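# Push utility cart through self-closing door into yellow bay

## Task

Move the utility cart from this room through the self-closing door and leave it parked in the yellow taped bay in the other room, with each of its four wheels fully within the tape and none resting on the tape itself. The case of copy paper has to be lying in the cart's top tray, with no part of it overhanging the tray's edges. The door must be closed when you finish. Either robot or both may be used. A robot that falls over or is left leaning counts as failure.

## Robot and tools

Robots: two identical Hello Robot Stretch 4 units, r1 and r2. Each has an omni-wheel base, a lift on a vertical mast and one arm that telescopes forward, ending in a wrist (yaw, pitch, roll) and a two-finger gripper. They stand about 1.6 m tall, and the base rim lies within 0.23 m of the base origin. Each robot reports in its own frames, so only images, lidar_m and wrist_depth_mm reveal where one robot is relative to the other.

Frames: the base frame has its origin on the floor under the base centre, x forward, y left, z up, in metres. hand_pose (a point between the open fingertips) is printed in this frame and may be slightly wrong. The odometry frame is the base frame where the scene began; base_odometry counts wheel turns only (slip shows as travel), heading in rad, left positive, -3.142 to 3.142.

move: arguments are r1, r2, cameras and blocking. blocking must always be false, or the call is refused; the call returns in about half a second while motion continues. Under each robot name give an object with "base", "joints" or both, plus optional "speeds", "pace", "contact_limits"; or give only {"end_of_arm": "enable_torque"} to re-power a wrist or gripper motor that shut off. An omitted robot gets nothing new but keeps any running motion. A new move overrides only the base and joints it names.
- base is an offset from where the base last reported itself (or where it is when the command lands, if still moving): {"translate_m": d} forward positive, {"strafe_m": d} left positive, both -2 to 2 m; {"rotate_rad": d} counter-clockwise positive, -3.2 to 3.2. translate_m and strafe_m may be combined for a straight diagonal; rotate_rad must be alone.
- joints are absolute targets by name: lift_m 0 to 1.2; arm_m 0 to 0.55; wrist_yaw_rad -1.134 to 4.276 (0 ahead, left positive, 3.14 folded back); wrist_pitch_rad -1.117 to 4.259 (0 level, 1.57 pointing down); wrist_roll_rad -1.117 to 4.259 (clockwise seen from behind positive); gripper_m -0.038 to 0.141, the fingertip gap in metres, accurate within 0.015. Targets past a range are clipped and reported; other out-of-range numbers refuse the call; unknown keys make it invalid.
- pace: "slow", "default", "fast", "max" (base 0.1/0.3/0.4/0.6 m/s, 1/2/3/4 rad/s; lift 0.15 to 0.5 m/s; arm 0.1 to 0.7 m/s). A high lift slows the base, down to 0.3 m/s at 1.2 m. speeds sets a per-joint top speed (not gripper).
- contact_limits: 0 (gentle) to 1 (firm), default 0.5, only for arm_m, lift_m, translate_m, strafe_m, rotate_rad, placed next to that command. A base limit persists until the next base command. Arm stops need 15 to 40 N even at 0; for a soft press use 0 and a goal a few mm past contact. Raising a load needs lift limit at least 0.15 for 1 kg, 0.3 for 2 kg.
Each motion stops after 14 s (time_out). A call with no action returns the full state, all images and the scene number.

wait(seconds 0 to 10, cameras): lets time pass, returning early once any running move settles. stop(cameras): brakes every motion and re-brakes wheels left slack; run it again if a "stop:" line says a base still rolls. zoom_image(camera, region [x0,y0,x1,y1] in pixels, at most 504 by 504) enlarges part of a current image. finished_scene(scene) ends the scene for good; the result must hold without the robots.

Cameras: r1_head_camera, r1_head_left_camera, r1_head_right_camera, r1_wrist_camera and the same for r2, or "all". Images can lag the state slightly; the "pictures" line gives their order.

Results: "move: r1 done; r2 ..." summarizes each commanded robot. Robots under "as last shown" were not commanded. Status words: done, moving, off_target (resting short and maybe still pushing), contact_stop (held back, now slack), time_out, limit_stop_at_own_body, limit_stop_at_tilt (lean above 6 degrees; lift, arm and wheels go slack), torque_fault (motor limp until enable_torque). Any uncommanded stop, refusal, or stop blocking a request cancels the remaining move, wait and finished_scene calls in that reply. on_its_own lists things the robot did by itself. lidar_m: 12 distances in metres, 30-degree sectors, first straight ahead then counter-clockwise (4th left, 7th back, 10th right); "-" means nothing seen or closer than 0.25 m. wrist_depth_mm: 7x7 grid of depths 100 to 2000 mm. base_tilt in degrees (forward, right), error up to 3. turned_by_wheels vs turned_by_imu diverging over 0.1 rad suggests a hit or slip. motor_effort is percent (peak in brackets); servo_current in mA.

Gripping: command gripper_m more than 0.015 below the object width; about 0.06 below resists tugs; -0.02 or less closes behind a handle. Neither the reading nor done confirms a grasp; check servo_current.

Avoid: any firm contact between robots (bases touching then moving further, or a gripper closing on the other robot's fingers) fails the scene. Two robots sharing a load can drift up to 3 cm per metre apart and tip. Driving, turning or stopping with over 1 kg in hand and arm_m above 0.2 can tip a robot. Wrist self-collision risk: gripper over the base with lift under 0.2 (0.45 pointing down), pitch up combined with roll or right yaw, wrist folded back. Do not slam the door, strike heavy or fixed objects, or let the paper fall. Loose objects may occasionally be nudged by outside forces.

Each tool is called after "Request:" as name(argument=value, ...) on one line, values as JSON.

## Session

Request:
move(blocking=false)

Scene clock: 0.00 s.
r1.base_odometry: x=+0.000 y=+0.000 heading=+0.000
r1.turned_by_wheels: +0.000
r1.turned_by_imu: +0.000
r1.base_tilt: forward=-1.6 right=+1.3
r1.lidar_m: 1.92 2.25 3.81 1.93 0.97 0.84 0.83 0.93 0.77 0.76 0.93 1.59
r1.base_status: not commanded
r1.joint_positions: lift_m=+0.127 arm_m=+0.000 wrist_yaw_rad=+3.089 wrist_pitch_rad=+0.002 wrist_roll_rad=+0.000 gripper_m=+0.056
r1.joint_status: not commanded
r1.measured_speeds: all 0
r1.motor_effort: lift_m=+20 arm_m=-4 wheel_0=+0 wheel_1=+1 wheel_2=+1
r1.servo_current: wrist_yaw_rad=39 wrist_pitch_rad=46 wrist_roll_rad=65 gripper_m=39
r1.hand_pose: x=-0.1125 y=+0.1024 z=+0.3046 quat_wxyz=(+0.026, -0.001, +0.000, +1.000) (m; r1's base frame)
r1.wrist_depth_mm: 137 138 - - - - - / 113 139 - - - - - / 117 140 224 - - - - / 137 161 - - - - - / - - - - - - - / - - 191 - 187 - - / 842 759 750 788 788 732 768
r2.base_odometry: x=+0.000 y=+0.000 heading=+0.000
r2.turned_by_wheels: +0.000
r2.turned_by_imu: +0.000
r2.base_tilt: forward=-0.6 right=+0.1
r2.lidar_m: 2.02 1.45 1.40 1.49 2.01 2.22 2.34 3.17 1.60 3.62 2.59 2.46
r2.base_status: not commanded
r2.joint_positions: lift_m=+0.295 arm_m=+0.000 wrist_yaw_rad=+3.133 wrist_pitch_rad=+0.002 wrist_roll_rad=+0.000 gripper_m=+0.056
r2.joint_status: not commanded
r2.measured_speeds: all 0
r2.motor_effort: lift_m=+18 arm_m=-4 wheel_0=+0 wheel_1=-1 wheel_2=+0
r2.servo_current: wrist_yaw_rad=46 wrist_pitch_rad=39 wrist_roll_rad=46 gripper_m=59
r2.hand_pose: x=-0.1167 y=+0.0898 z=+0.4727 quat_wxyz=(+0.004, -0.001, +0.000, +1.000) (m; r2's base frame)
r2.wrist_depth_mm: - 140 - - - - - / - 126 150 - - - - / - 130 185 - - - - / 144 143 272 - - - - / 229 - - - - - - / 226 1576 196 1576 190 1618 1464 / 226 1060 1138 - - 1025 1060
pictures: r1_head_camera, r1_head_left_camera, r1_head_right_camera, r1_wrist_camera, r2_head_camera, r2_head_left_camera, r2_head_right_camera, r2_wrist_camera
Images, in order (width x height): r1_head_camera 420x560, r1_head_left_camera 420x672, r1_head_right_camera 420x672, r1_wrist_camera 616x392, r2_head_camera 420x560, r2_head_left_camera 420x672, r2_head_right_camera 420x672, r2_wrist_camera 616x392.

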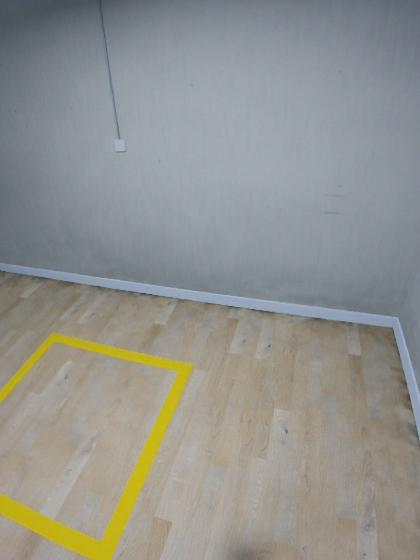

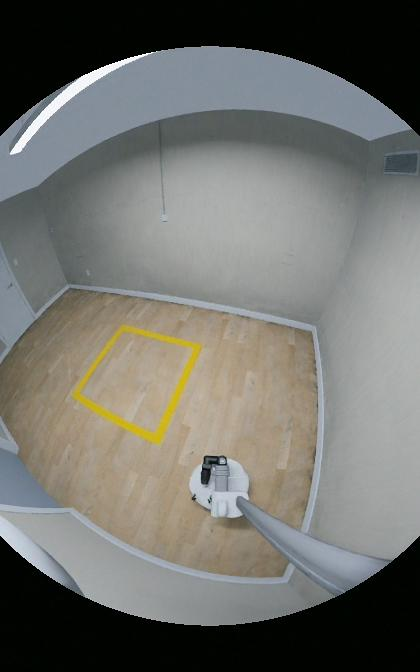

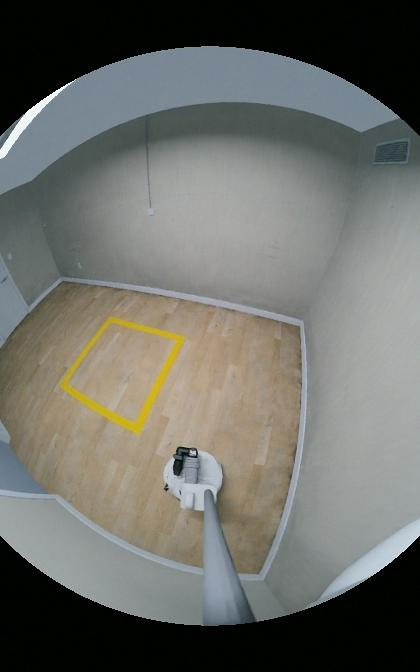

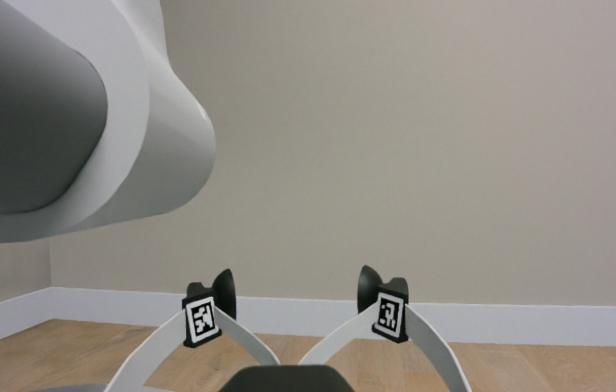

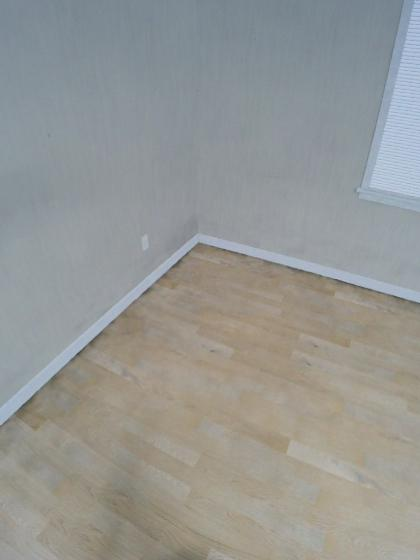

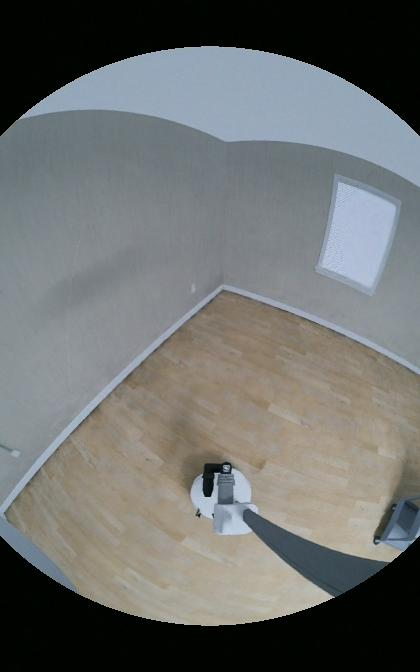

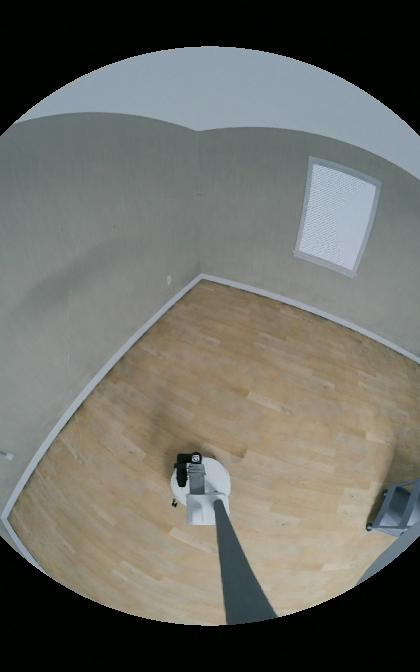

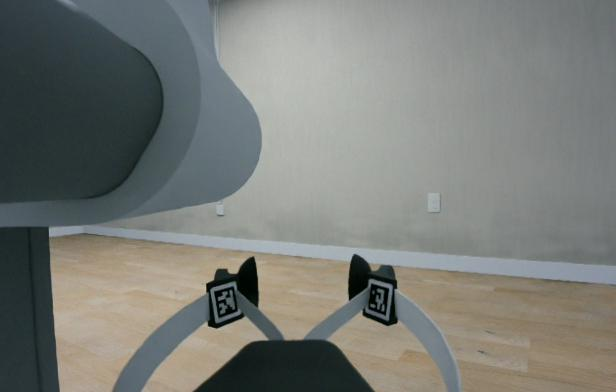

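Request:
move(blocking=false, r1={"base":{"rotate_rad":1.2}}, r2={"base":{"rotate_rad":-1.8}})

Request:
wait(seconds=2.5, cameras=[])

Request:
wait(seconds=0.5, cameras=["all"])

Scene clock: 4.10 s.
move: r1 moving; r2 moving
r1.base_odometry: x=+0.000 y=+0.000 heading=+0.252
r1.turned_by_wheels: +0.252
r1.turned_by_imu: +0.252
r1.base_tilt: forward=-1.6 right=+1.2
r1.lidar_m: 1.98 2.71 3.66 1.25 0.89 0.80 0.87 0.80 0.77 0.82 1.11 1.92
r1.base_status: rotate_rad moving
r1.joint_positions: lift_m=+0.127 arm_m=+0.000 wrist_yaw_rad=+3.089 wrist_pitch_rad=+0.002 wrist_roll_rad=+0.000 gripper_m=+0.056
r1.joint_status: not commanded
r1.measured_speeds: translate_m=-0.001 strafe_m=-0.001 rotate_rad=+0.980 lift_m=+0.000 arm_m=+0.000 wrist_yaw_rad=+0.000 wrist_pitch_rad=+0.000 wrist_roll_rad=+0.000
r1.motor_effort: lift_m=+20(20) arm_m=-4(4) wheel_0=-8(9) wheel_1=-6(9) wheel_2=-7(7)
r1.servo_current: wrist_yaw_rad=59(59) wrist_pitch_rad=39(46) wrist_roll_rad=46(59) gripper_m=39(39)
r1.hand_pose: x=-0.1125 y=+0.1024 z=+0.3046 quat_wxyz=(+0.026, -0.001, +0.000, +1.000) (m; r1's base frame)
r1.wrist_depth_mm: 136 138 - - - - - / 113 139 - - - - - / 114 140 226 - - - - / 137 160 - - - - - / - - - - - - - / - 1060 190 - 187 - - / 778 750 750 798 750 699 732
r2.base_odometry: x=+0.000 y=+0.000 heading=-0.252
r2.turned_by_wheels: -0.252
r2.turned_by_imu: -0.244
r2.base_tilt: forward=-0.7 right=+0.1
r2.lidar_m: 2.52 1.62 1.40 1.40 1.67 2.23 2.24 2.64 1.59 1.63 2.93 2.49
r2.base_status: rotate_rad moving
r2.joint_positions: lift_m=+0.295 arm_m=+0.000 wrist_yaw_rad=+3.133 wrist_pitch_rad=+0.002 wrist_roll_rad=+0.000 gripper_m=+0.056
r2.joint_status: not commanded
r2.measured_speeds: translate_m=+0.000 strafe_m=+0.000 rotate_rad=-0.974 lift_m=+0.000 arm_m=+0.000 wrist_yaw_rad=+0.000 wrist_pitch_rad=+0.000 wrist_roll_rad=+0.000
r2.motor_effort: lift_m=+18(18) arm_m=-4(4) wheel_0=+8(9) wheel_1=+8(10) wheel_2=+9(11)
r2.servo_current: wrist_yaw_rad=33(52) wrist_pitch_rad=39(46) wrist_roll_rad=52(52) gripper_m=39(59)
r2.hand_pose: x=-0.1167 y=+0.0898 z=+0.4727 quat_wxyz=(+0.004, -0.001, +0.000, +1.000) (m; r2's base frame)
r2.wrist_depth_mm: - 141 - - - - - / - 127 150 - - - - / - 130 184 - - - - / 144 143 272 - - - - / 229 - - - - - - / 227 1576 196 1576 190 1661 1464 / 226 1060 1138 - - 1060 1060
pictures: none

Scene clock: 5.43 s.
earlier move: r1 done; r2 moving
r1.base_odometry: x=+0.000 y=+0.000 heading=+1.200
r1.turned_by_wheels: +0.948
r1.turned_by_imu: +0.953
r1.base_tilt: forward=-1.6 right=+1.3
r1.lidar_m: 3.90 1.54 0.93 0.82 0.85 0.82 0.77 0.75 1.00 1.89 1.97 2.45
r1.base_status: done
r1.joint_positions: lift_m=+0.127 arm_m=+0.000 wrist_yaw_rad=+3.089 wrist_pitch_rad=+0.002 wrist_roll_rad=+0.000 gripper_m=+0.056
r1.joint_status: not commanded
r1.measured_speeds: all 0
r1.motor_effort: lift_m=+20(20) arm_m=-4(4) wheel_0=-2(10) wheel_1=-2(9) wheel_2=+0(8)
r1.servo_current: wrist_yaw_rad=65(65) wrist_pitch_rad=39(52) wrist_roll_rad=59(65) gripper_m=39(46)
r1.hand_pose: x=-0.1125 y=+0.1024 z=+0.3046 quat_wxyz=(+0.026, -0.001, +0.000, +1.000) (m; r1's base frame)
r1.wrist_depth_mm: 136 139 - - - - - / 113 139 - - - - - / 117 139 229 - - - - / 137 162 - - - - - / - - - - - - - / - - 191 - 188 - - / 788 163 750 798 778 778 778
r2.base_odometry: x=+0.000 y=+0.000 heading=-1.796
r2.turned_by_wheels: -1.544
r2.turned_by_imu: -1.503
r2.base_tilt: forward=-0.7 right=+0.0
r2.lidar_m: 1.65 2.83 2.50 2.51 1.63 1.42 1.42 1.68 2.22 2.25 2.67 1.61
r2.base_status: rotate_rad moving
r2.joint_positions: lift_m=+0.295 arm_m=+0.000 wrist_yaw_rad=+3.133 wrist_pitch_rad=+0.002 wrist_roll_rad=+0.000 gripper_m=+0.056
r2.joint_status: not commanded
r2.measured_speeds: translate_m=+0.001 strafe_m=+0.001 rotate_rad=-0.156 lift_m=+0.000 arm_m=+0.000 wrist_yaw_rad=+0.000 wrist_pitch_rad=+0.000 wrist_roll_rad=+0.000
r2.motor_effort: lift_m=+18(18) arm_m=-4(4) wheel_0=+0(11) wheel_1=+3(11) wheel_2=+3(11)
r2.servo_current: wrist_yaw_rad=46(59) wrist_pitch_rad=33(46) wrist_roll_rad=46(52) gripper_m=46(59)
r2.hand_pose: x=-0.1167 y=+0.0898 z=+0.4727 quat_wxyz=(+0.004, -0.001, +0.000, +1.000) (m; r2's base frame)
r2.wrist_depth_mm: - 140 - - - - - / - 126 141 - - - - / - 129 184 - - - - / 144 143 208 - - - - / 230 - - - - - - / 227 1576 194 1336 190 - - / 226 1042 1138 - - 1025 1060
wait: 1.33 of 2.5 s (r1 has come to rest)
pictures: none
No camera images: "cameras" was empty.

Scene clock: 5.80 s.
earlier move: r2 done
r1.base_odometry: x=+0.000 y=+0.000 heading=+1.200
r1.turned_by_wheels: +0.000
r1.turned_by_imu: +0.000
r1.base_tilt: forward=-1.6 right=+1.2
r1.lidar_m: 3.93 1.55 0.91 0.83 0.86 0.84 0.77 0.79 1.02 1.94 1.94 2.44
r1.base_status: done
r1.joint_positions: lift_m=+0.127 arm_m=+0.000 wrist_yaw_rad=+3.089 wrist_pitch_rad=+0.002 wrist_roll_rad=+0.000 gripper_m=+0.056
r1.joint_status: not commanded
r1.measured_speeds: all 0
r1.motor_effort: lift_m=+20(20) arm_m=-4(4) wheel_0=-2(10) wheel_1=-1(9) wheel_2=+0(8)
r1.servo_current: wrist_yaw_rad=65(65) wrist_pitch_rad=46(52) wrist_roll_rad=46(65) gripper_m=39(46)
r1.hand_pose: x=-0.1125 y=+0.1024 z=+0.3046 quat_wxyz=(+0.026, -0.001, +0.000, +1.000) (m; r1's base frame)
r1.wrist_depth_mm: 137 138 - - - - - / 113 140 - - - - - / 118 140 229 - - - - / 137 161 - - - - - / - - - - - - - / - - 190 - 187 - - / 778 163 741 798 788 768 768
r2.base_odometry: x=+0.000 y=+0.000 heading=-1.799
r2.turned_by_wheels: -0.004
r2.turned_by_imu: -0.004
r2.base_tilt: forward=-0.7 right=+0.0
r2.lidar_m: 1.65 2.87 2.48 2.53 1.62 1.42 1.42 1.68 2.23 2.23 2.68 1.61
r2.base_status: done
r2.joint_positions: lift_m=+0.295 arm_m=+0.000 wrist_yaw_rad=+3.133 wrist_pitch_rad=+0.002 wrist_roll_rad=+0.000 gripper_m=+0.056
r2.joint_status: not commanded
r2.measured_speeds: all 0
r2.motor_effort: lift_m=+18(18) arm_m=-4(4) wheel_0=+3(11) wheel_1=+1(11) wheel_2=+2(11)
r2.servo_current: wrist_yaw_rad=39(59) wrist_pitch_rad=39(46) wrist_roll_rad=46(52) gripper_m=46(59)
r2.hand_pose: x=-0.1167 y=+0.0898 z=+0.4727 quat_wxyz=(+0.004, -0.001, +0.000, +1.000) (m; r2's base frame)
r2.wrist_depth_mm: - 140 - - - - - / - 127 142 - - - - / - 129 185 - - - - / 144 143 207 - - - - / 229 - - - - - - / 227 1576 194 1308 190 - - / 227 1060 1138 - - 1025 1078
wait: 0.37 of 0.5 s (r2 has come to rest)
pictures: r1_head_camera, r1_head_left_camera, r1_head_right_camera, r1_wrist_camera, r2_head_camera, r2_head_left_camera, r2_head_right_camera, r2_wrist_camera
Images, in order (width x height): r1_head_camera 420x560, r1_head_left_camera 420x672, r1_head_right_camera 420x672, r1_wrist_camera 616x392, r2_head_camera 420x560, r2_head_left_camera 420x672, r2_head_right_camera 420x672, r2_wrist_camera 616x392.

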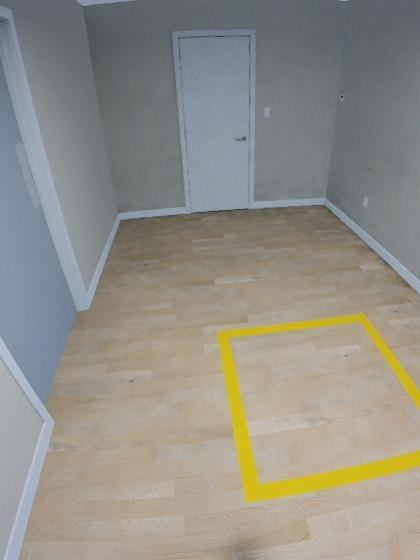

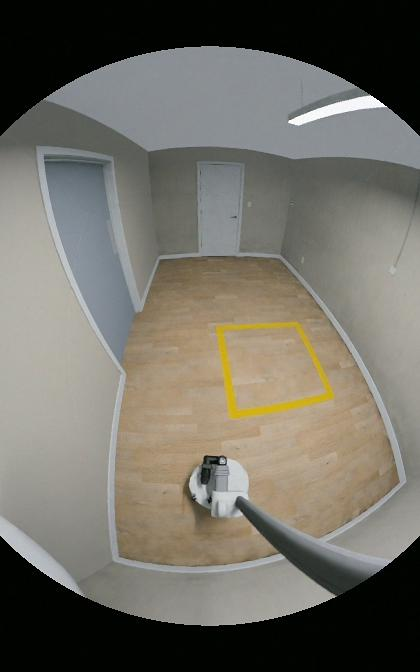

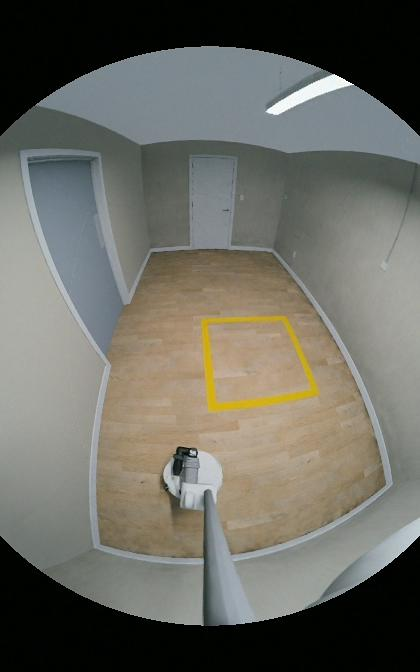

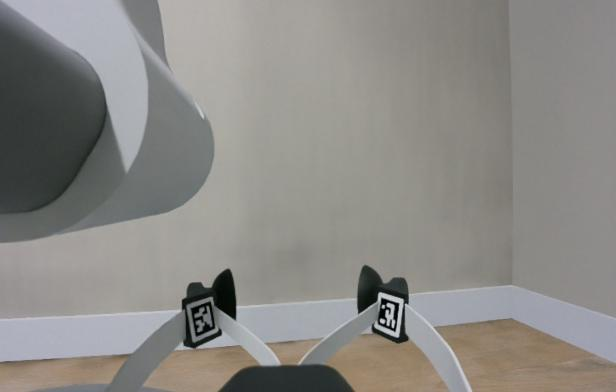

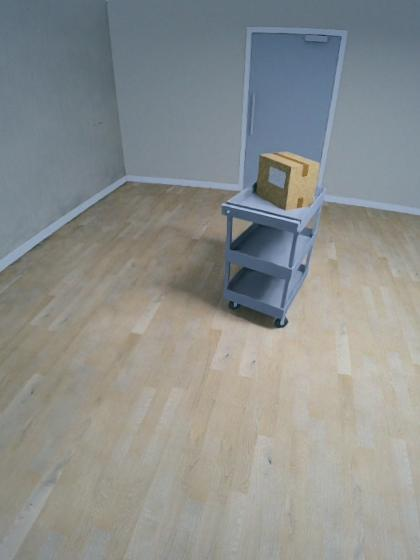

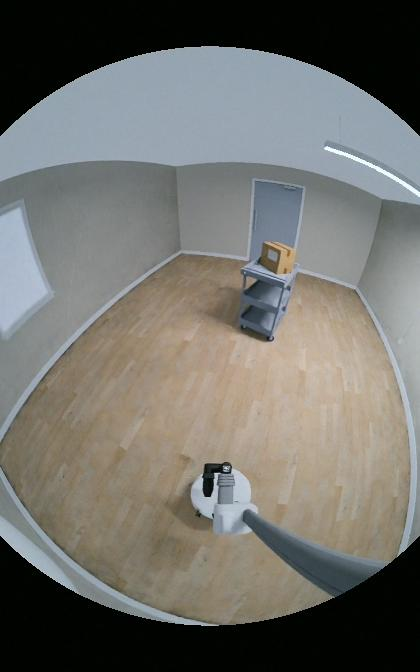

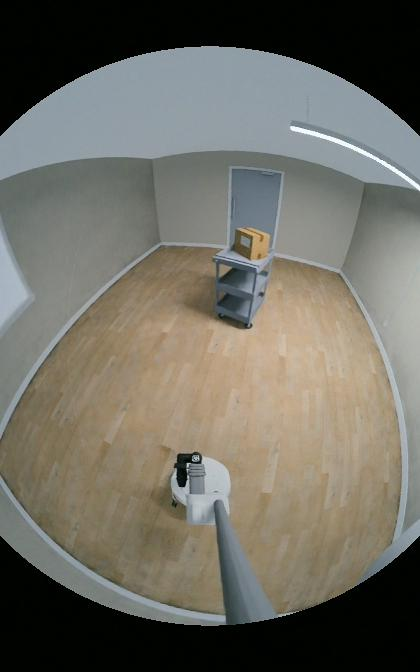

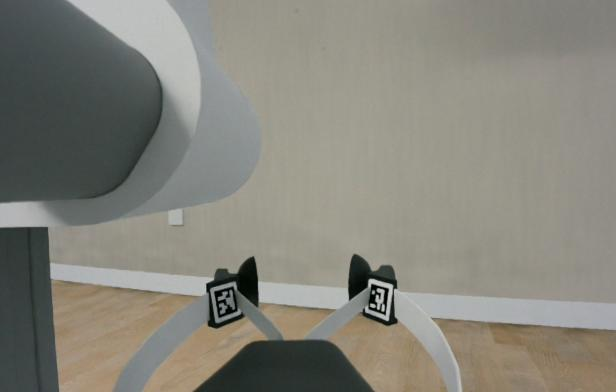

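Request:
zoom_image(camera="r2_head_camera", region=[180, 20, 380, 340])

Request:
zoom_image(camera="r1_head_left_camera", region=[20, 130, 180, 390])

Scaled by 1.575 from the camera's 420x560 image, which has a finer 1200x1600 frame.

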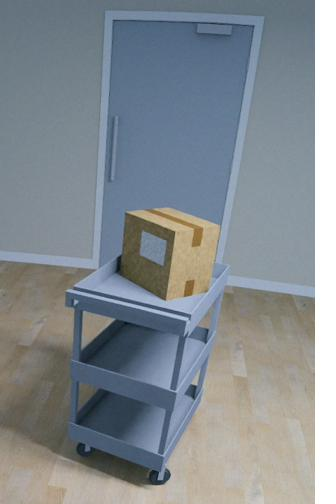

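Scaled by 1.938 from the camera's 420x672 image, which has a finer 600x960 frame.

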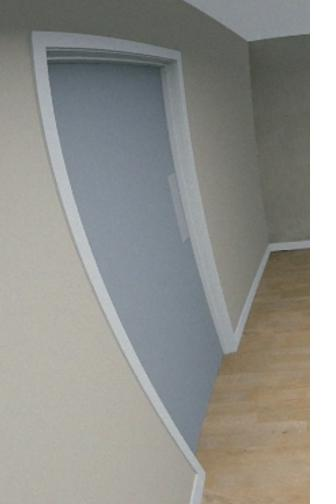

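Request:
move(blocking=false, r1={"base":{"translate_m":1.6,"strafe_m":0.14},"joints":{"wrist_yaw_rad":0,"lift_m":0.5,"gripper_m":-0.02},"pace":"fast"}, r2={"base":{"translate_m":0.85},"joints":{"wrist_yaw_rad":0,"lift_m":0.66,"gripper_m":0.1},"pace":"fast"})

Request:
wait(seconds=4, cameras=[])

Request:
wait(seconds=4, cameras=[])

Request:
move(blocking=false, r1={"base":{"rotate_rad":1.66}}, r2={"base":{"rotate_rad":-0.5}})

Request:
wait(seconds=1.2, cameras=[])

Request:
wait(seconds=1.5, cameras=["all"])

Scene clock: 99.53 s.
move: r1 moving; r2 moving
r1.base_odometry: x=+0.014 y=+0.048 heading=+1.200
r1.turned_by_wheels: +0.000
r1.turned_by_imu: +0.000
r1.base_tilt: forward=-1.6 right=+1.3
r1.lidar_m: 3.85 1.54 0.92 0.83 0.84 0.89 0.81 0.84 1.09 1.91 1.96 2.46
r1.base_status: translate_m moving; strafe_m moving
r1.joint_positions: lift_m=+0.190 arm_m=+0.000 wrist_yaw_rad=+2.450 wrist_pitch_rad=+0.002 wrist_roll_rad=+0.000 gripper_m=+0.037
r1.joint_status: lift_m moving; wrist_yaw_rad moving; gripper_m moving
r1.measured_speeds: translate_m=+0.194 strafe_m=+0.015 rotate_rad=-0.005 lift_m=+0.243 arm_m=+0.000 wrist_yaw_rad=-1.818 wrist_pitch_rad=+0.000 wrist_roll_rad=+0.000
r1.motor_effort: lift_m=+28(29) arm_m=-4(4) wheel_0=+7(8) wheel_1=+7(9) wheel_2=-12(12)
r1.servo_current: wrist_yaw_rad=104(130) wrist_pitch_rad=39(46) wrist_roll_rad=20(65) gripper_m=117(117)
r1.hand_pose: x=+0.0045 y=+0.2512 z=+0.3674 quat_wxyz=(+0.339, -0.001, +0.000, +0.941) (m; r1's base frame)
r1.wrist_depth_mm: - - - - - - - / - - - - - - - / - - - - - - - / - - - - - - - / - - - - - - - / - - 189 - 186 - - / - 156 866 145 183 - -
r2.base_odometry: x=-0.011 y=-0.049 heading=-1.799
r2.turned_by_wheels: +0.000
r2.turned_by_imu: +0.001
r2.base_tilt: forward=-0.7 right=+0.1
r2.lidar_m: 1.60 2.85 2.46 2.50 1.68 1.46 1.46 1.71 2.24 2.25 2.70 1.56
r2.base_status: translate_m moving
r2.joint_positions: lift_m=+0.358 arm_m=+0.000 wrist_yaw_rad=+2.523 wrist_pitch_rad=+0.002 wrist_roll_rad=+0.000 gripper_m=+0.075
r2.joint_status: lift_m moving; wrist_yaw_rad moving; gripper_m moving
r2.measured_speeds: translate_m=+0.194 strafe_m=-0.002 rotate_rad=-0.001 lift_m=+0.243 arm_m=+0.000 wrist_yaw_rad=-1.731 wrist_pitch_rad=+0.000 wrist_roll_rad=+0.000
r2.motor_effort: lift_m=+23(27) arm_m=-4(4) wheel_0=+9(11) wheel_1=+9(9) wheel_2=-15(16)
r2.servo_current: wrist_yaw_rad=150(150) wrist_pitch_rad=39(46) wrist_roll_rad=46(52) gripper_m=91(91)
r2.hand_pose: x=-0.0133 y=+0.2385 z=+0.5357 quat_wxyz=(+0.305, -0.001, +0.000, +0.953) (m; r2's base frame)
r2.wrist_depth_mm: - - - - - - - / - - - - - - - / - - - - - - - / - - - - - - - / - - - - - - - / - - 190 1430 190 1661 1576 / 1229 1160 1255 - 1205 1138 1182
pictures: none

Scene clock: 102.47 s.
earlier move: r1 moving; r2 done
r1.base_odometry: x=+0.329 y=+1.128 heading=+1.200
r1.turned_by_wheels: +0.000
r1.turned_by_imu: +0.001
r1.base_tilt: forward=-1.6 right=+1.2
r1.lidar_m: 2.76 1.50 1.06 0.91 0.89 1.14 1.92 2.00 2.08 1.87 1.90 2.41
r1.base_status: translate_m moving; strafe_m moving
r1.joint_positions: lift_m=+0.500 arm_m=+0.000 wrist_yaw_rad=+0.003 wrist_pitch_rad=+0.002 wrist_roll_rad=+0.000 gripper_m=-0.019
r1.joint_status: all done
r1.measured_speeds: translate_m=+0.398 strafe_m=+0.034 rotate_rad=+0.000 lift_m=+0.000 arm_m=+0.000 wrist_yaw_rad=+0.000 wrist_pitch_rad=+0.000 wrist_roll_rad=+0.000
r1.motor_effort: lift_m=+24(29) arm_m=-3(4) wheel_0=+5(9) wheel_1=+4(10) wheel_2=-6(13)
r1.servo_current: wrist_yaw_rad=46(130) wrist_pitch_rad=39(52) wrist_roll_rad=46(65) gripper_m=52(124)
r1.hand_pose: x=+0.4595 y=-0.0866 z=+0.6772 quat_wxyz=(+1.000, +0.000, +0.001, +0.001) (m; r1's base frame)
r1.wrist_depth_mm: - - - - - - - / - - - - - - - / - - - - - - - / - - - - - - - / - - - - - - - / - - - 198 - - - / 1576 1576 179 184 154 1576 1618
r2.base_odometry: x=-0.192 y=-0.828 heading=-1.799
r2.turned_by_wheels: +0.000
r2.turned_by_imu: +0.001
r2.base_tilt: forward=-0.7 right=+0.1
r2.lidar_m: 0.91 2.57 2.24 2.24 2.53 2.22 2.23 2.67 2.48 2.50 2.97 0.85
r2.base_status: done
r2.joint_positions: lift_m=+0.660 arm_m=+0.000 wrist_yaw_rad=+0.003 wrist_pitch_rad=+0.002 wrist_roll_rad=+0.000 gripper_m=+0.100
r2.joint_status: all done
r2.measured_speeds: all 0
r2.motor_effort: lift_m=+21(27) arm_m=-4(4) wheel_0=+3(12) wheel_1=+3(10) wheel_2=-2(17)
r2.servo_current: wrist_yaw_rad=46(156) wrist_pitch_rad=39(46) wrist_roll_rad=39(59) gripper_m=52(98)
r2.hand_pose: x=+0.4596 y=-0.0866 z=+0.8375 quat_wxyz=(+1.000, +0.000, +0.001, +0.001) (m; r2's base frame)
r2.wrist_depth_mm: - - - - - - - / - - - - - - - / - - - - - 878 750 / - - - - - 798 554 / - - - - - - - / - - 195 - 195 - - / 1863 1756 1863 - - - -
wait: 2.93 of 4 s (r2 has come to rest)
pictures: none
No camera images: "cameras" was empty.

Scene clock: 104.33 s.
earlier move: r1 done
r1.base_odometry: x=+0.449 y=+1.542 heading=+1.200
r1.turned_by_wheels: +0.000
r1.turned_by_imu: +0.000
r1.base_tilt: forward=-1.6 right=+1.3
r1.lidar_m: 2.29 1.51 1.03 0.96 1.00 1.17 2.39 2.42 2.04 1.84 1.90 2.39
r1.base_status: done
r1.joint_positions: lift_m=+0.500 arm_m=+0.000 wrist_yaw_rad=+0.003 wrist_pitch_rad=+0.002 wrist_roll_rad=+0.000 gripper_m=-0.019
r1.joint_status: all done
r1.measured_speeds: all 0
r1.motor_effort: lift_m=+24(29) arm_m=-4(4) wheel_0=+2(9) wheel_1=+0(10) wheel_2=+2(13)
r1.servo_current: wrist_yaw_rad=33(130) wrist_pitch_rad=39(52) wrist_roll_rad=46(65) gripper_m=46(124)
r1.hand_pose: x=+0.4595 y=-0.0866 z=+0.6772 quat_wxyz=(+1.000, +0.000, +0.001, +0.001) (m; r1's base frame)
r1.wrist_depth_mm: - - - - - - - / - - - - - - - / - - - - - - - / - - - - - - - / - - - - - - - / - - - 200 - - - / 1576 1576 179 183 154 1537 1618
r2.base_odometry: x=-0.192 y=-0.828 heading=-1.799
r2.turned_by_wheels: +0.000
r2.turned_by_imu: +0.000
r2.base_tilt: forward=-0.7 right=+0.0
r2.lidar_m: 0.89 2.57 2.24 2.25 2.52 2.20 2.22 2.68 2.49 2.50 2.97 0.83
r2.base_status: done
r2.joint_positions: lift_m=+0.660 arm_m=+0.000 wrist_yaw_rad=+0.003 wrist_pitch_rad=+0.002 wrist_roll_rad=+0.000 gripper_m=+0.100
r2.joint_status: all done
r2.measured_speeds: all 0
r2.motor_effort: lift_m=+21(27) arm_m=-4(4) wheel_0=+3(12) wheel_1=+3(10) wheel_2=-2(17)
r2.servo_current: wrist_yaw_rad=46(156) wrist_pitch_rad=39(46) wrist_roll_rad=52(59) gripper_m=52(98)
r2.hand_pose: x=+0.4596 y=-0.0866 z=+0.8375 quat_wxyz=(+1.000, +0.000, +0.001, +0.001) (m; r2's base frame)
r2.wrist_depth_mm: - - - - - - - / - - - - - - - / - - - - - 891 750 / - - - - - 798 554 / - - - - - - - / - - 195 - 195 - - / 1863 1708 1863 - - - -
wait: 1.87 of 4 s (r1 has come to rest)
pictures: none
No camera images: "cameras" was empty.

Scene clock: 104.83 s.
move: r1 moving; r2 moving
r1.base_odometry: x=+0.449 y=+1.542 heading=+1.452
r1.turned_by_wheels: +0.252
r1.turned_by_imu: +0.253
r1.base_tilt: forward=-1.6 right=+1.3
r1.lidar_m: 2.30 1.19 1.00 0.98 1.05 1.50 2.36 2.39 1.89 1.84 2.01 2.34
r1.base_status: rotate_rad moving
r1.joint_positions: lift_m=+0.500 arm_m=+0.000 wrist_yaw_rad=+0.002 wrist_pitch_rad=+0.002 wrist_roll_rad=+0.000 gripper_m=-0.019
r1.joint_status: not commanded
r1.measured_speeds: translate_m=+0.000 strafe_m=-0.001 rotate_rad=+0.974 lift_m=+0.000 arm_m=+0.000 wrist_yaw_rad=+0.000 wrist_pitch_rad=+0.000 wrist_roll_rad=+0.000
r1.motor_effort: lift_m=+24(24) arm_m=-4(4) wheel_0=-7(8) wheel_1=-7(8) wheel_2=-7(7)
r1.servo_current: wrist_yaw_rad=46(59) wrist_pitch_rad=39(52) wrist_roll_rad=46(65) gripper_m=59(59)
r1.hand_pose: x=+0.4595 y=-0.0867 z=+0.6772 quat_wxyz=(+1.000, +0.000, +0.001, +0.001) (m; r1's base frame)
r1.wrist_depth_mm: - - - - - - - / - - - - - - - / - - - - - - - / - - - - - - - / - - - - - - - / - - - 198 - - - / - 1464 179 183 154 1576 1661
r2.base_odometry: x=-0.192 y=-0.828 heading=-2.051
r2.turned_by_wheels: -0.252
r2.turned_by_imu: -0.244
r2.base_tilt: forward=-0.7 right=+0.1
r2.lidar_m: 0.82 3.03 2.32 2.21 2.37 2.27 2.22 2.33 2.55 2.47 2.66 0.84
r2.base_status: rotate_rad moving
r2.joint_positions: lift_m=+0.660 arm_m=+0.000 wrist_yaw_rad=+0.003 wrist_pitch_rad=+0.002 wrist_roll_rad=+0.000 gripper_m=+0.100
r2.joint_status: not commanded
r2.measured_speeds: translate_m=+0.000 strafe_m=-0.001 rotate_rad=-0.969 lift_m=+0.000 arm_m=+0.000 wrist_yaw_rad=+0.000 wrist_pitch_rad=+0.000 wrist_roll_rad=+0.000
r2.motor_effort: lift_m=+21(21) arm_m=-4(4) wheel_0=+7(9) wheel_1=+9(9) wheel_2=+9(11)
r2.servo_current: wrist_yaw_rad=39(52) wrist_pitch_rad=46(46) wrist_roll_rad=65(65) gripper_m=46(59)
r2.hand_pose: x=+0.4596 y=-0.0866 z=+0.8375 quat_wxyz=(+1.000, +0.000, +0.001, +0.001) (m; r2's base frame)
r2.wrist_depth_mm: - - - - - - - / - - - - - - - / - - - - 891 - - / - - - - 891 621 - / - - - - 1281 1118 - / - - 195 1098 187 1118 - / 1921 1808 1863 - - - 1756
pictures: none

Scene clock: 105.63 s.
earlier move: r1 moving; r2 done
r1.base_odometry: x=+0.449 y=+1.542 heading=+2.590
r1.turned_by_wheels: +1.138
r1.turned_by_imu: +1.144
r1.base_tilt: forward=-1.6 right=+1.3
r1.lidar_m: 1.00 0.99 1.03 1.72 2.38 2.25 1.88 1.87 2.12 2.31 2.04 1.10
r1.base_status: rotate_rad moving
r1.joint_positions: lift_m=+0.500 arm_m=+0.000 wrist_yaw_rad=+0.002 wrist_pitch_rad=+0.002 wrist_roll_rad=+0.000 gripper_m=-0.019
r1.joint_status: not commanded
r1.measured_speeds: translate_m=+0.000 strafe_m=+0.000 rotate_rad=+1.066 lift_m=+0.000 arm_m=+0.000 wrist_yaw_rad=+0.000 wrist_pitch_rad=+0.000 wrist_roll_rad=+0.000
r1.motor_effort: lift_m=+24(24) arm_m=-4(4) wheel_0=-3(10) wheel_1=-2(8) wheel_2=-2(8)
r1.servo_current: wrist_yaw_rad=39(65) wrist_pitch_rad=46(52) wrist_roll_rad=46(78) gripper_m=52(59)
r1.hand_pose: x=+0.4595 y=-0.0867 z=+0.6772 quat_wxyz=(+1.000, +0.000, +0.001, +0.001) (m; r1's base frame)
r1.wrist_depth_mm: - - - 831 - - - / - - - 842 - - - / - - - 866 - - - / - - - 878 - - - / - - - 842 - - - / - - 183 198 170 - - / - 132 163 146 144 - -
r2.base_odometry: x=-0.192 y=-0.828 heading=-2.299
r2.turned_by_wheels: -0.248
r2.turned_by_imu: -0.242
r2.base_tilt: forward=-0.7 right=+0.1
r2.lidar_m: 0.83 0.91 2.54 2.22 2.24 2.50 2.21 2.23 2.71 2.47 2.49 3.03
r2.base_status: done
r2.joint_positions: lift_m=+0.660 arm_m=+0.000 wrist_yaw_rad=+0.003 wrist_pitch_rad=+0.002 wrist_roll_rad=+0.000 gripper_m=+0.100
r2.joint_status: not commanded
r2.measured_speeds: all 0
r2.motor_effort: lift_m=+21(21) arm_m=-4(4) wheel_0=+3(9) wheel_1=+1(9) wheel_2=+3(11)
r2.servo_current: wrist_yaw_rad=46(52) wrist_pitch_rad=46(46) wrist_roll_rad=46(65) gripper_m=46(59)
r2.hand_pose: x=+0.4595 y=-0.0867 z=+0.8375 quat_wxyz=(+1.000, +0.000, +0.001, +0.001) (m; r2's base frame)
r2.wrist_depth_mm: - - - - - - - / - - - - - - - / - - 1060 946 - - - / - - 1060 946 - - - / - - - - - - - / - - 188 162 193 - - / 1808 1756 - - 1863 1756 1756
wait: 0.80 of 1.2 s (r2 has come to rest)
pictures: none
No camera images: "cameras" was empty.

Scene clock: 106.47 s.
earlier move: r1 done
r1.base_odometry: x=+0.449 y=+1.542 heading=+2.860
r1.turned_by_wheels: +0.269
r1.turned_by_imu: +0.271
r1.base_tilt: forward=-1.6 right=+1.3
r1.lidar_m: 0.98 1.01 1.24 2.35 2.42 1.96 1.86 1.94 2.46 2.31 1.38 1.04
r1.base_status: done
r1.joint_positions: lift_m=+0.500 arm_m=+0.000 wrist_yaw_rad=+0.002 wrist_pitch_rad=+0.002 wrist_roll_rad=+0.000 gripper_m=-0.019
r1.joint_status: not commanded
r1.measured_speeds: all 0
r1.motor_effort: lift_m=+24(24) arm_m=-3(4) wheel_0=-2(10) wheel_1=-3(8) wheel_2=-1(8)
r1.servo_current: wrist_yaw_rad=52(65) wrist_pitch_rad=39(52) wrist_roll_rad=52(78) gripper_m=52(59)
r1.hand_pose: x=+0.4595 y=-0.0867 z=+0.6772 quat_wxyz=(+1.000, +0.000, +0.001, +0.001) (m; r1's base frame)
r1.wrist_depth_mm: - - - - 788 788 - / - - - - - 759 - / - - - - - 759 - / - - - - - 768 - / - - - - - 778 - / - - 183 198 170 768 - / - 133 163 147 144 715 -
r2.base_odometry: x=-0.192 y=-0.828 heading=-2.299
r2.turned_by_wheels: +0.000
r2.turned_by_imu: +0.000
r2.base_tilt: forward=-0.6 right=+0.1
r2.lidar_m: 0.84 0.91 2.55 2.22 2.24 2.51 2.22 2.25 2.69 2.48 2.49 3.02
r2.base_status: done
r2.joint_positions: lift_m=+0.660 arm_m=+0.000 wrist_yaw_rad=+0.003 wrist_pitch_rad=+0.002 wrist_roll_rad=+0.000 gripper_m=+0.100
r2.joint_status: not commanded
r2.measured_speeds: all 0
r2.motor_effort: lift_m=+21(21) arm_m=-4(4) wheel_0=+3(9) wheel_1=+1(9) wheel_2=+3(11)
r2.servo_current: wrist_yaw_rad=39(59) wrist_pitch_rad=39(46) wrist_roll_rad=39(65) gripper_m=52(59)
r2.hand_pose: x=+0.4595 y=-0.0867 z=+0.8375 quat_wxyz=(+1.000, +0.000, +0.001, +0.001) (m; r2's base frame)
r2.wrist_depth_mm: - - - - - - - / - - - - - - - / - - 1042 946 - - - / - - 1078 946 - - - / - - - - - - - / - - 188 162 195 - - / 1863 1756 - - 1921 1756 1756
wait: 0.83 of 1.5 s (r1 has come to rest)
pictures: r1_head_camera, r1_head_left_camera, r1_head_right_camera, r1_wrist_camera, r2_head_camera, r2_head_left_camera, r2_head_right_camera, r2_wrist_camera
Images, in order (width x height): r1_head_camera 420x560, r1_head_left_camera 420x672, r1_head_right_camera 420x672, r1_wrist_camera 616x392, r2_head_camera 420x560, r2_head_left_camera 420x672, r2_head_right_camera 420x672, r2_wrist_camera 616x392.

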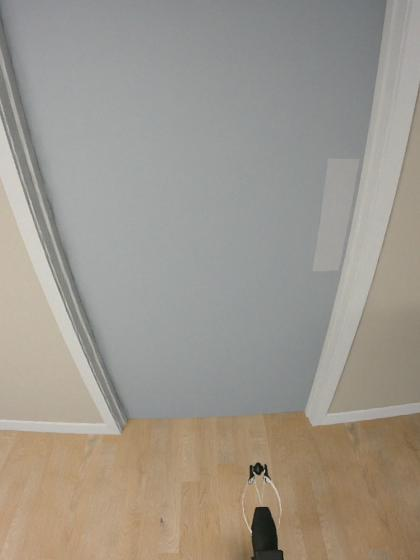

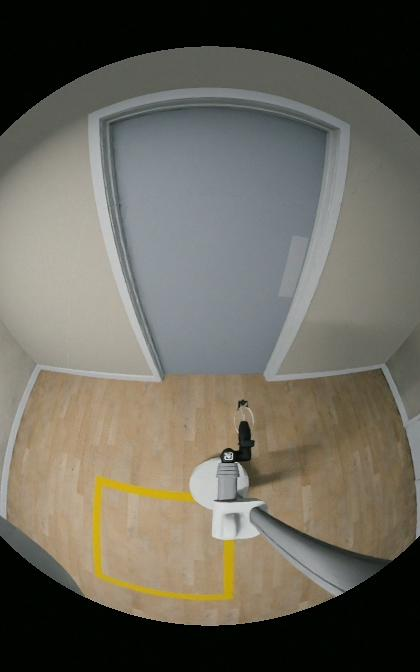

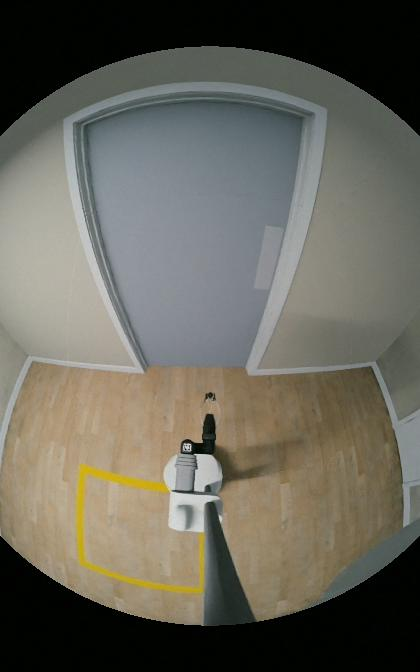

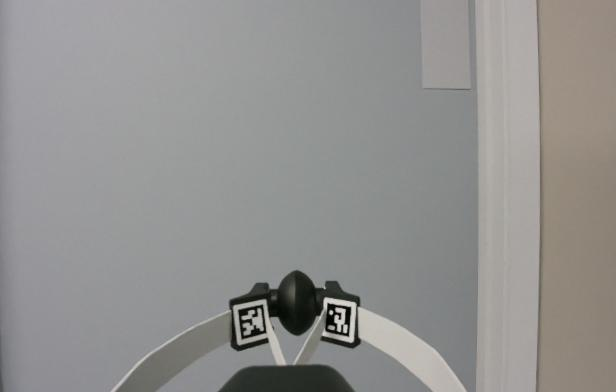

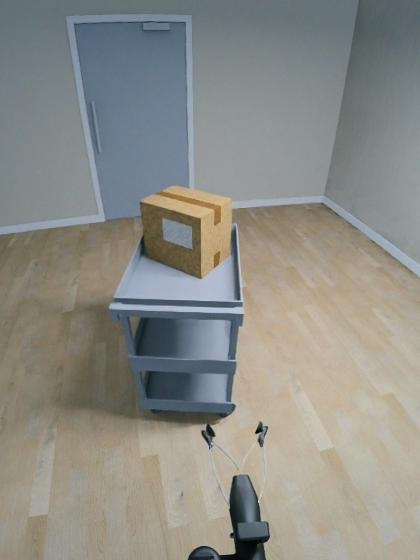

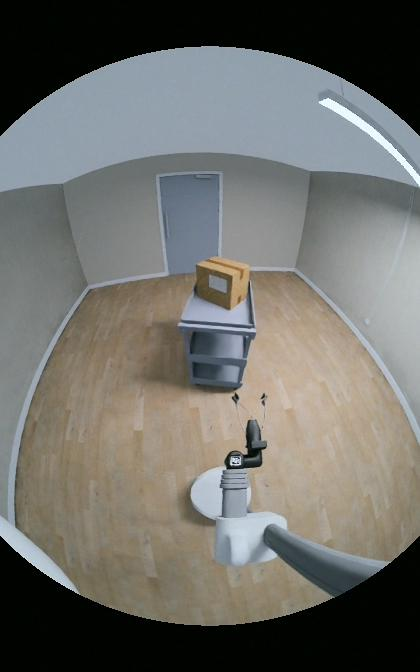

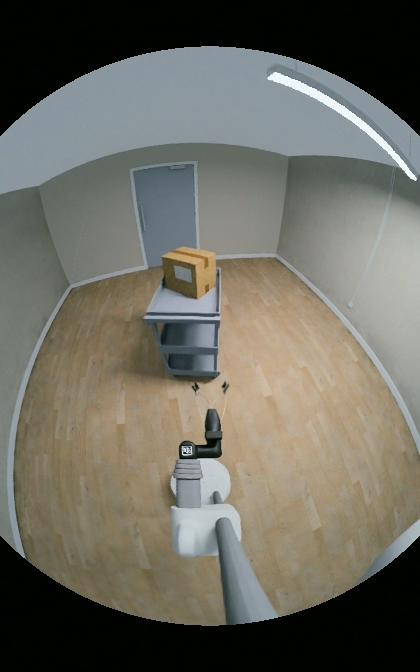

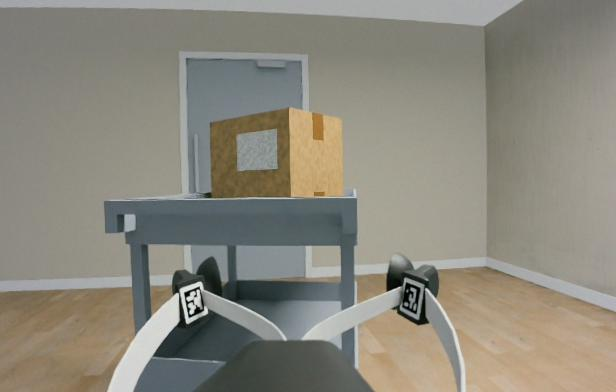

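Request:
zoom_image(camera="r2_head_camera", region=[90, 180, 270, 430])

Request:
zoom_image(camera="r2_wrist_camera", region=[90, 90, 390, 392])

Scaled by 2.016 from the camera's 420x560 image, which has a finer 1200x1600 frame.

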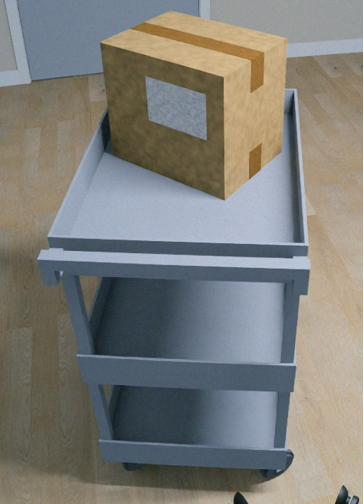

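Scaled by 1.669.

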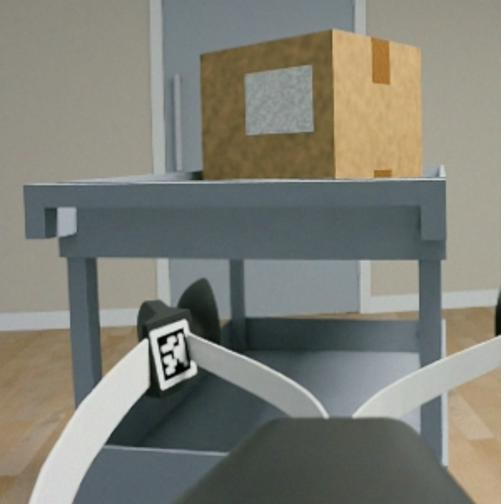

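Request:
move(blocking=false, r1={"base":{"translate_m":0.3,"strafe_m":-0.25}}, r2={"base":{"translate_m":0.2,"strafe_m":0.19},"joints":{"wrist_roll_rad":1.57,"lift_m":0.693,"gripper_m":0.1}})

Request:
wait(seconds=3, cameras=[])

Request:
wait(seconds=1, cameras=["r1_head_left_camera","r1_wrist_camera","r2_head_camera","r2_wrist_camera"])

Scene clock: 156.97 s.
move: r1 moving; r2 moving
r1.base_odometry: x=+0.430 y=+1.570 heading=+2.859
r1.turned_by_wheels: +0.000
r1.turned_by_imu: +0.000
r1.base_tilt: forward=-1.6 right=+1.3
r1.lidar_m: 0.96 0.99 1.19 2.38 2.44 1.98 1.88 1.95 2.45 2.32 1.36 1.00
r1.base_status: translate_m moving; strafe_m moving
r1.joint_positions: lift_m=+0.500 arm_m=+0.000 wrist_yaw_rad=+0.002 wrist_pitch_rad=+0.002 wrist_roll_rad=+0.000 gripper_m=-0.019
r1.joint_status: not commanded
r1.measured_speeds: translate_m=+0.101 strafe_m=-0.082 rotate_rad=+0.007 lift_m=+0.000 arm_m=+0.000 wrist_yaw_rad=+0.000 wrist_pitch_rad=+0.000 wrist_roll_rad=+0.000
r1.motor_effort: lift_m=+24(24) arm_m=-4(4) wheel_0=+11(11) wheel_1=-4(6) wheel_2=-7(8)
r1.servo_current: wrist_yaw_rad=72(72) wrist_pitch_rad=39(46) wrist_roll_rad=59(65) gripper_m=52(52)
r1.hand_pose: x=+0.4595 y=-0.0867 z=+0.6772 quat_wxyz=(+1.000, +0.000, +0.001, +0.001) (m; r1's base frame)
r1.wrist_depth_mm: - - - - 750 750 - / - - - - 759 741 - / - - - - - 732 - / - - - - - 741 - / - - - - - 741 - / - - 182 198 171 741 - / - 133 163 146 144 683 -
r2.base_odometry: x=-0.191 y=-0.860 heading=-2.299
r2.turned_by_wheels: +0.000
r2.turned_by_imu: +0.000
r2.base_tilt: forward=-0.7 right=+0.1
r2.lidar_m: 0.82 0.91 2.50 2.18 2.22 2.51 2.23 2.22 2.72 2.48 2.52 3.05
r2.base_status: translate_m moving; strafe_m moving
r2.joint_positions: lift_m=+0.689 arm_m=+0.000 wrist_yaw_rad=+0.003 wrist_pitch_rad=+0.002 wrist_roll_rad=+0.589 gripper_m=+0.100
r2.joint_status: lift_m moving; wrist_roll_rad moving; the others done
r2.measured_speeds: translate_m=+0.091 strafe_m=+0.088 rotate_rad=-0.003 lift_m=+0.053 arm_m=+0.000 wrist_yaw_rad=+0.000 wrist_pitch_rad=+0.000 wrist_roll_rad=+1.820
r2.motor_effort: lift_m=+23(25) arm_m=-3(4) wheel_0=-6(7) wheel_1=+11(11) wheel_2=-10(11)
r2.servo_current: wrist_yaw_rad=52(59) wrist_pitch_rad=46(46) wrist_roll_rad=65(111) gripper_m=52(59)
r2.hand_pose: x=+0.4595 y=-0.0867 z=+0.8666 quat_wxyz=(+0.957, +0.290, +0.001, +0.001) (m; r2's base frame)
r2.wrist_depth_mm: - - - - - - - / - - - - - - - / - - - - - - - / - - 991 891 - - - / - - 1042 676 - - 1618 / - - 195 - 186 1537 1336 / - - - - - 1308 1138
pictures: none

Scene clock: 158.80 s.
earlier move: r1 moving; r2 done
r1.base_odometry: x=+0.231 y=+1.865 heading=+2.859
r1.turned_by_wheels: +0.000
r1.turned_by_imu: -0.001
r1.base_tilt: forward=-1.6 right=+1.3
r1.lidar_m: 0.68 0.72 0.99 2.15 2.71 2.27 2.15 2.23 2.19 2.08 0.95 0.66
r1.base_status: translate_m moving; strafe_m moving
r1.joint_positions: lift_m=+0.500 arm_m=+0.000 wrist_yaw_rad=+0.002 wrist_pitch_rad=+0.002 wrist_roll_rad=+0.000 gripper_m=-0.019
r1.joint_status: not commanded
r1.measured_speeds: translate_m=+0.022 strafe_m=-0.018 rotate_rad=+0.000 lift_m=+0.000 arm_m=+0.000 wrist_yaw_rad=+0.000 wrist_pitch_rad=+0.000 wrist_roll_rad=+0.000
r1.motor_effort: lift_m=+24(24) arm_m=-4(4) wheel_0=+3(12) wheel_1=-3(6) wheel_2=+1(9)
r1.servo_current: wrist_yaw_rad=39(72) wrist_pitch_rad=39(52) wrist_roll_rad=72(72) gripper_m=59(59)
r1.hand_pose: x=+0.4595 y=-0.0867 z=+0.6772 quat_wxyz=(+1.000, +0.000, +0.001, +0.001) (m; r1's base frame)
r1.wrist_depth_mm: 480 484 488 496 492 421 - / 484 484 488 496 496 424 - / 488 492 488 500 500 - - / 484 488 492 496 500 - - / 484 492 492 500 496 - - / 488 496 492 199 415 - - / 488 492 180 184 161 - -
r2.base_odometry: x=-0.184 y=-1.103 heading=-2.299
r2.turned_by_wheels: +0.000
r2.turned_by_imu: +0.001
r2.base_tilt: forward=-0.7 right=+0.1
r2.lidar_m: 0.66 3.38 2.37 2.11 2.11 2.60 2.43 2.45 2.95 2.63 2.65 0.68
r2.base_status: done
r2.joint_positions: lift_m=+0.693 arm_m=+0.000 wrist_yaw_rad=+0.003 wrist_pitch_rad=+0.002 wrist_roll_rad=+1.568 gripper_m=+0.100
r2.joint_status: all done
r2.measured_speeds: all 0
r2.motor_effort: lift_m=+21(25) arm_m=-4(4) wheel_0=-2(11) wheel_1=+3(12) wheel_2=-4(12)
r2.servo_current: wrist_yaw_rad=52(59) wrist_pitch_rad=46(46) wrist_roll_rad=52(111) gripper_m=52(59)
r2.hand_pose: x=+0.4595 y=-0.0867 z=+0.8705 quat_wxyz=(+0.708, +0.706, +0.001, +0.000) (m; r2's base frame)
r2.wrist_depth_mm: - - - - - 1708 469 / - - - 477 - 991 469 / - - 768 484 - - 480 / - - 788 492 - - 492 / - - 866 504 496 - 500 / - - 193 504 194 - 508 / - - - - 512 1808 1078
wait: 1.83 of 3 s (r2 has come to rest)
pictures: none
No camera images: "cameras" was empty.

Scene clock: 159.20 s.
earlier move: r1 done
r1.base_odometry: x=+0.231 y=+1.866 heading=+2.859
r1.turned_by_wheels: +0.000
r1.turned_by_imu: +0.000
r1.base_tilt: forward=-1.6 right=+1.3
r1.lidar_m: 0.68 0.71 0.97 2.12 2.71 2.27 2.15 2.23 2.19 2.08 0.95 0.64
r1.base_status: done
r1.joint_positions: lift_m=+0.500 arm_m=+0.000 wrist_yaw_rad=+0.002 wrist_pitch_rad=+0.002 wrist_roll_rad=+0.000 gripper_m=-0.019
r1.joint_status: not commanded
r1.measured_speeds: all 0
r1.motor_effort: lift_m=+24(24) arm_m=-4(4) wheel_0=+2(12) wheel_1=-3(6) wheel_2=+0(9)
r1.servo_current: wrist_yaw_rad=46(72) wrist_pitch_rad=46(52) wrist_roll_rad=59(72) gripper_m=52(59)
r1.hand_pose: x=+0.4595 y=-0.0867 z=+0.6772 quat_wxyz=(+1.000, +0.000, +0.001, +0.001) (m; r1's base frame)
r1.wrist_depth_mm: 477 484 492 488 488 424 427 / 484 488 492 496 496 421 - / 488 484 492 496 496 421 - / 488 488 500 496 496 - - / 488 492 492 496 500 - - / 488 492 496 198 413 - - / 488 488 180 184 162 - -
r2.base_odometry: x=-0.184 y=-1.103 heading=-2.299
r2.turned_by_wheels: +0.000
r2.turned_by_imu: +0.000
r2.base_tilt: forward=-0.7 right=+0.1
r2.lidar_m: 0.66 3.35 2.38 2.13 2.08 2.57 2.45 2.44 2.96 2.62 2.65 0.69
r2.base_status: done
r2.joint_positions: lift_m=+0.693 arm_m=+0.000 wrist_yaw_rad=+0.003 wrist_pitch_rad=+0.002 wrist_roll_rad=+1.568 gripper_m=+0.100
r2.joint_status: all done
r2.measured_speeds: all 0
r2.motor_effort: lift_m=+21(25) arm_m=-4(4) wheel_0=-3(11) wheel_1=+3(12) wheel_2=-3(12)
r2.servo_current: wrist_yaw_rad=46(59) wrist_pitch_rad=39(46) wrist_roll_rad=39(111) gripper_m=46(59)
r2.hand_pose: x=+0.4595 y=-0.0867 z=+0.8705 quat_wxyz=(+0.708, +0.706, +0.001, +0.000) (m; r2's base frame)
r2.wrist_depth_mm: - - - - - 1708 466 / - - - 477 - 1008 477 / - - 768 480 - - 480 / - - 778 492 - - 488 / - - 866 500 500 - 500 / - - 193 504 192 - 508 / - - - - 517 1756 1098
wait: 0.40 of 1 s (r1 has come to rest)
pictures: r1_head_left_camera, r1_wrist_camera, r2_head_camera, r2_wrist_camera
Images, in order (width x height): r1_head_left_camera 420x672, r1_wrist_camera 616x392, r2_head_camera 420x560, r2_wrist_camera 616x392.

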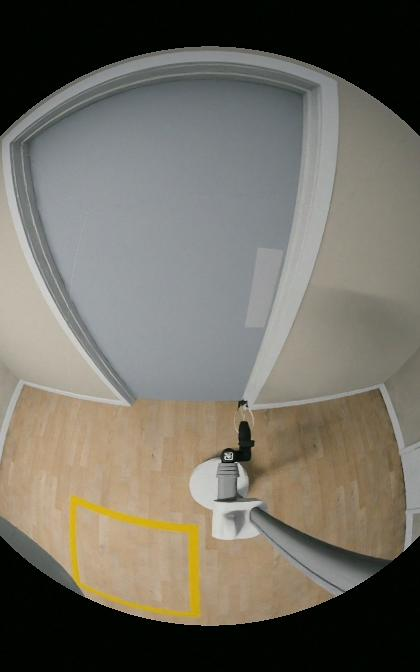

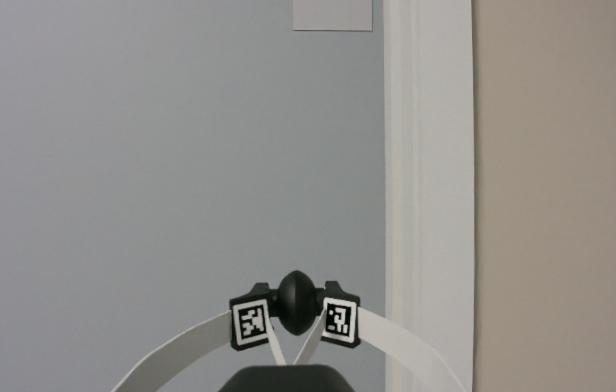

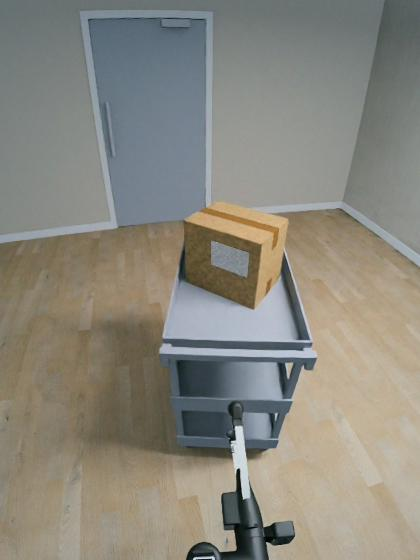

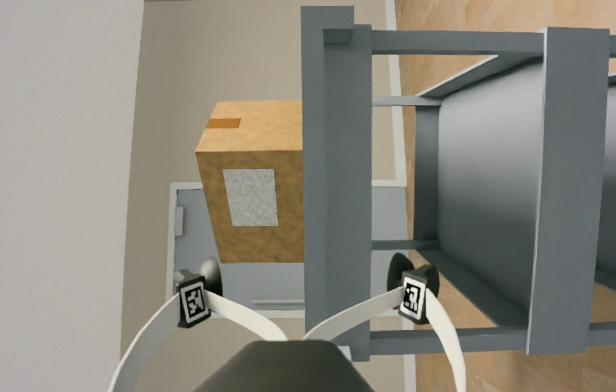

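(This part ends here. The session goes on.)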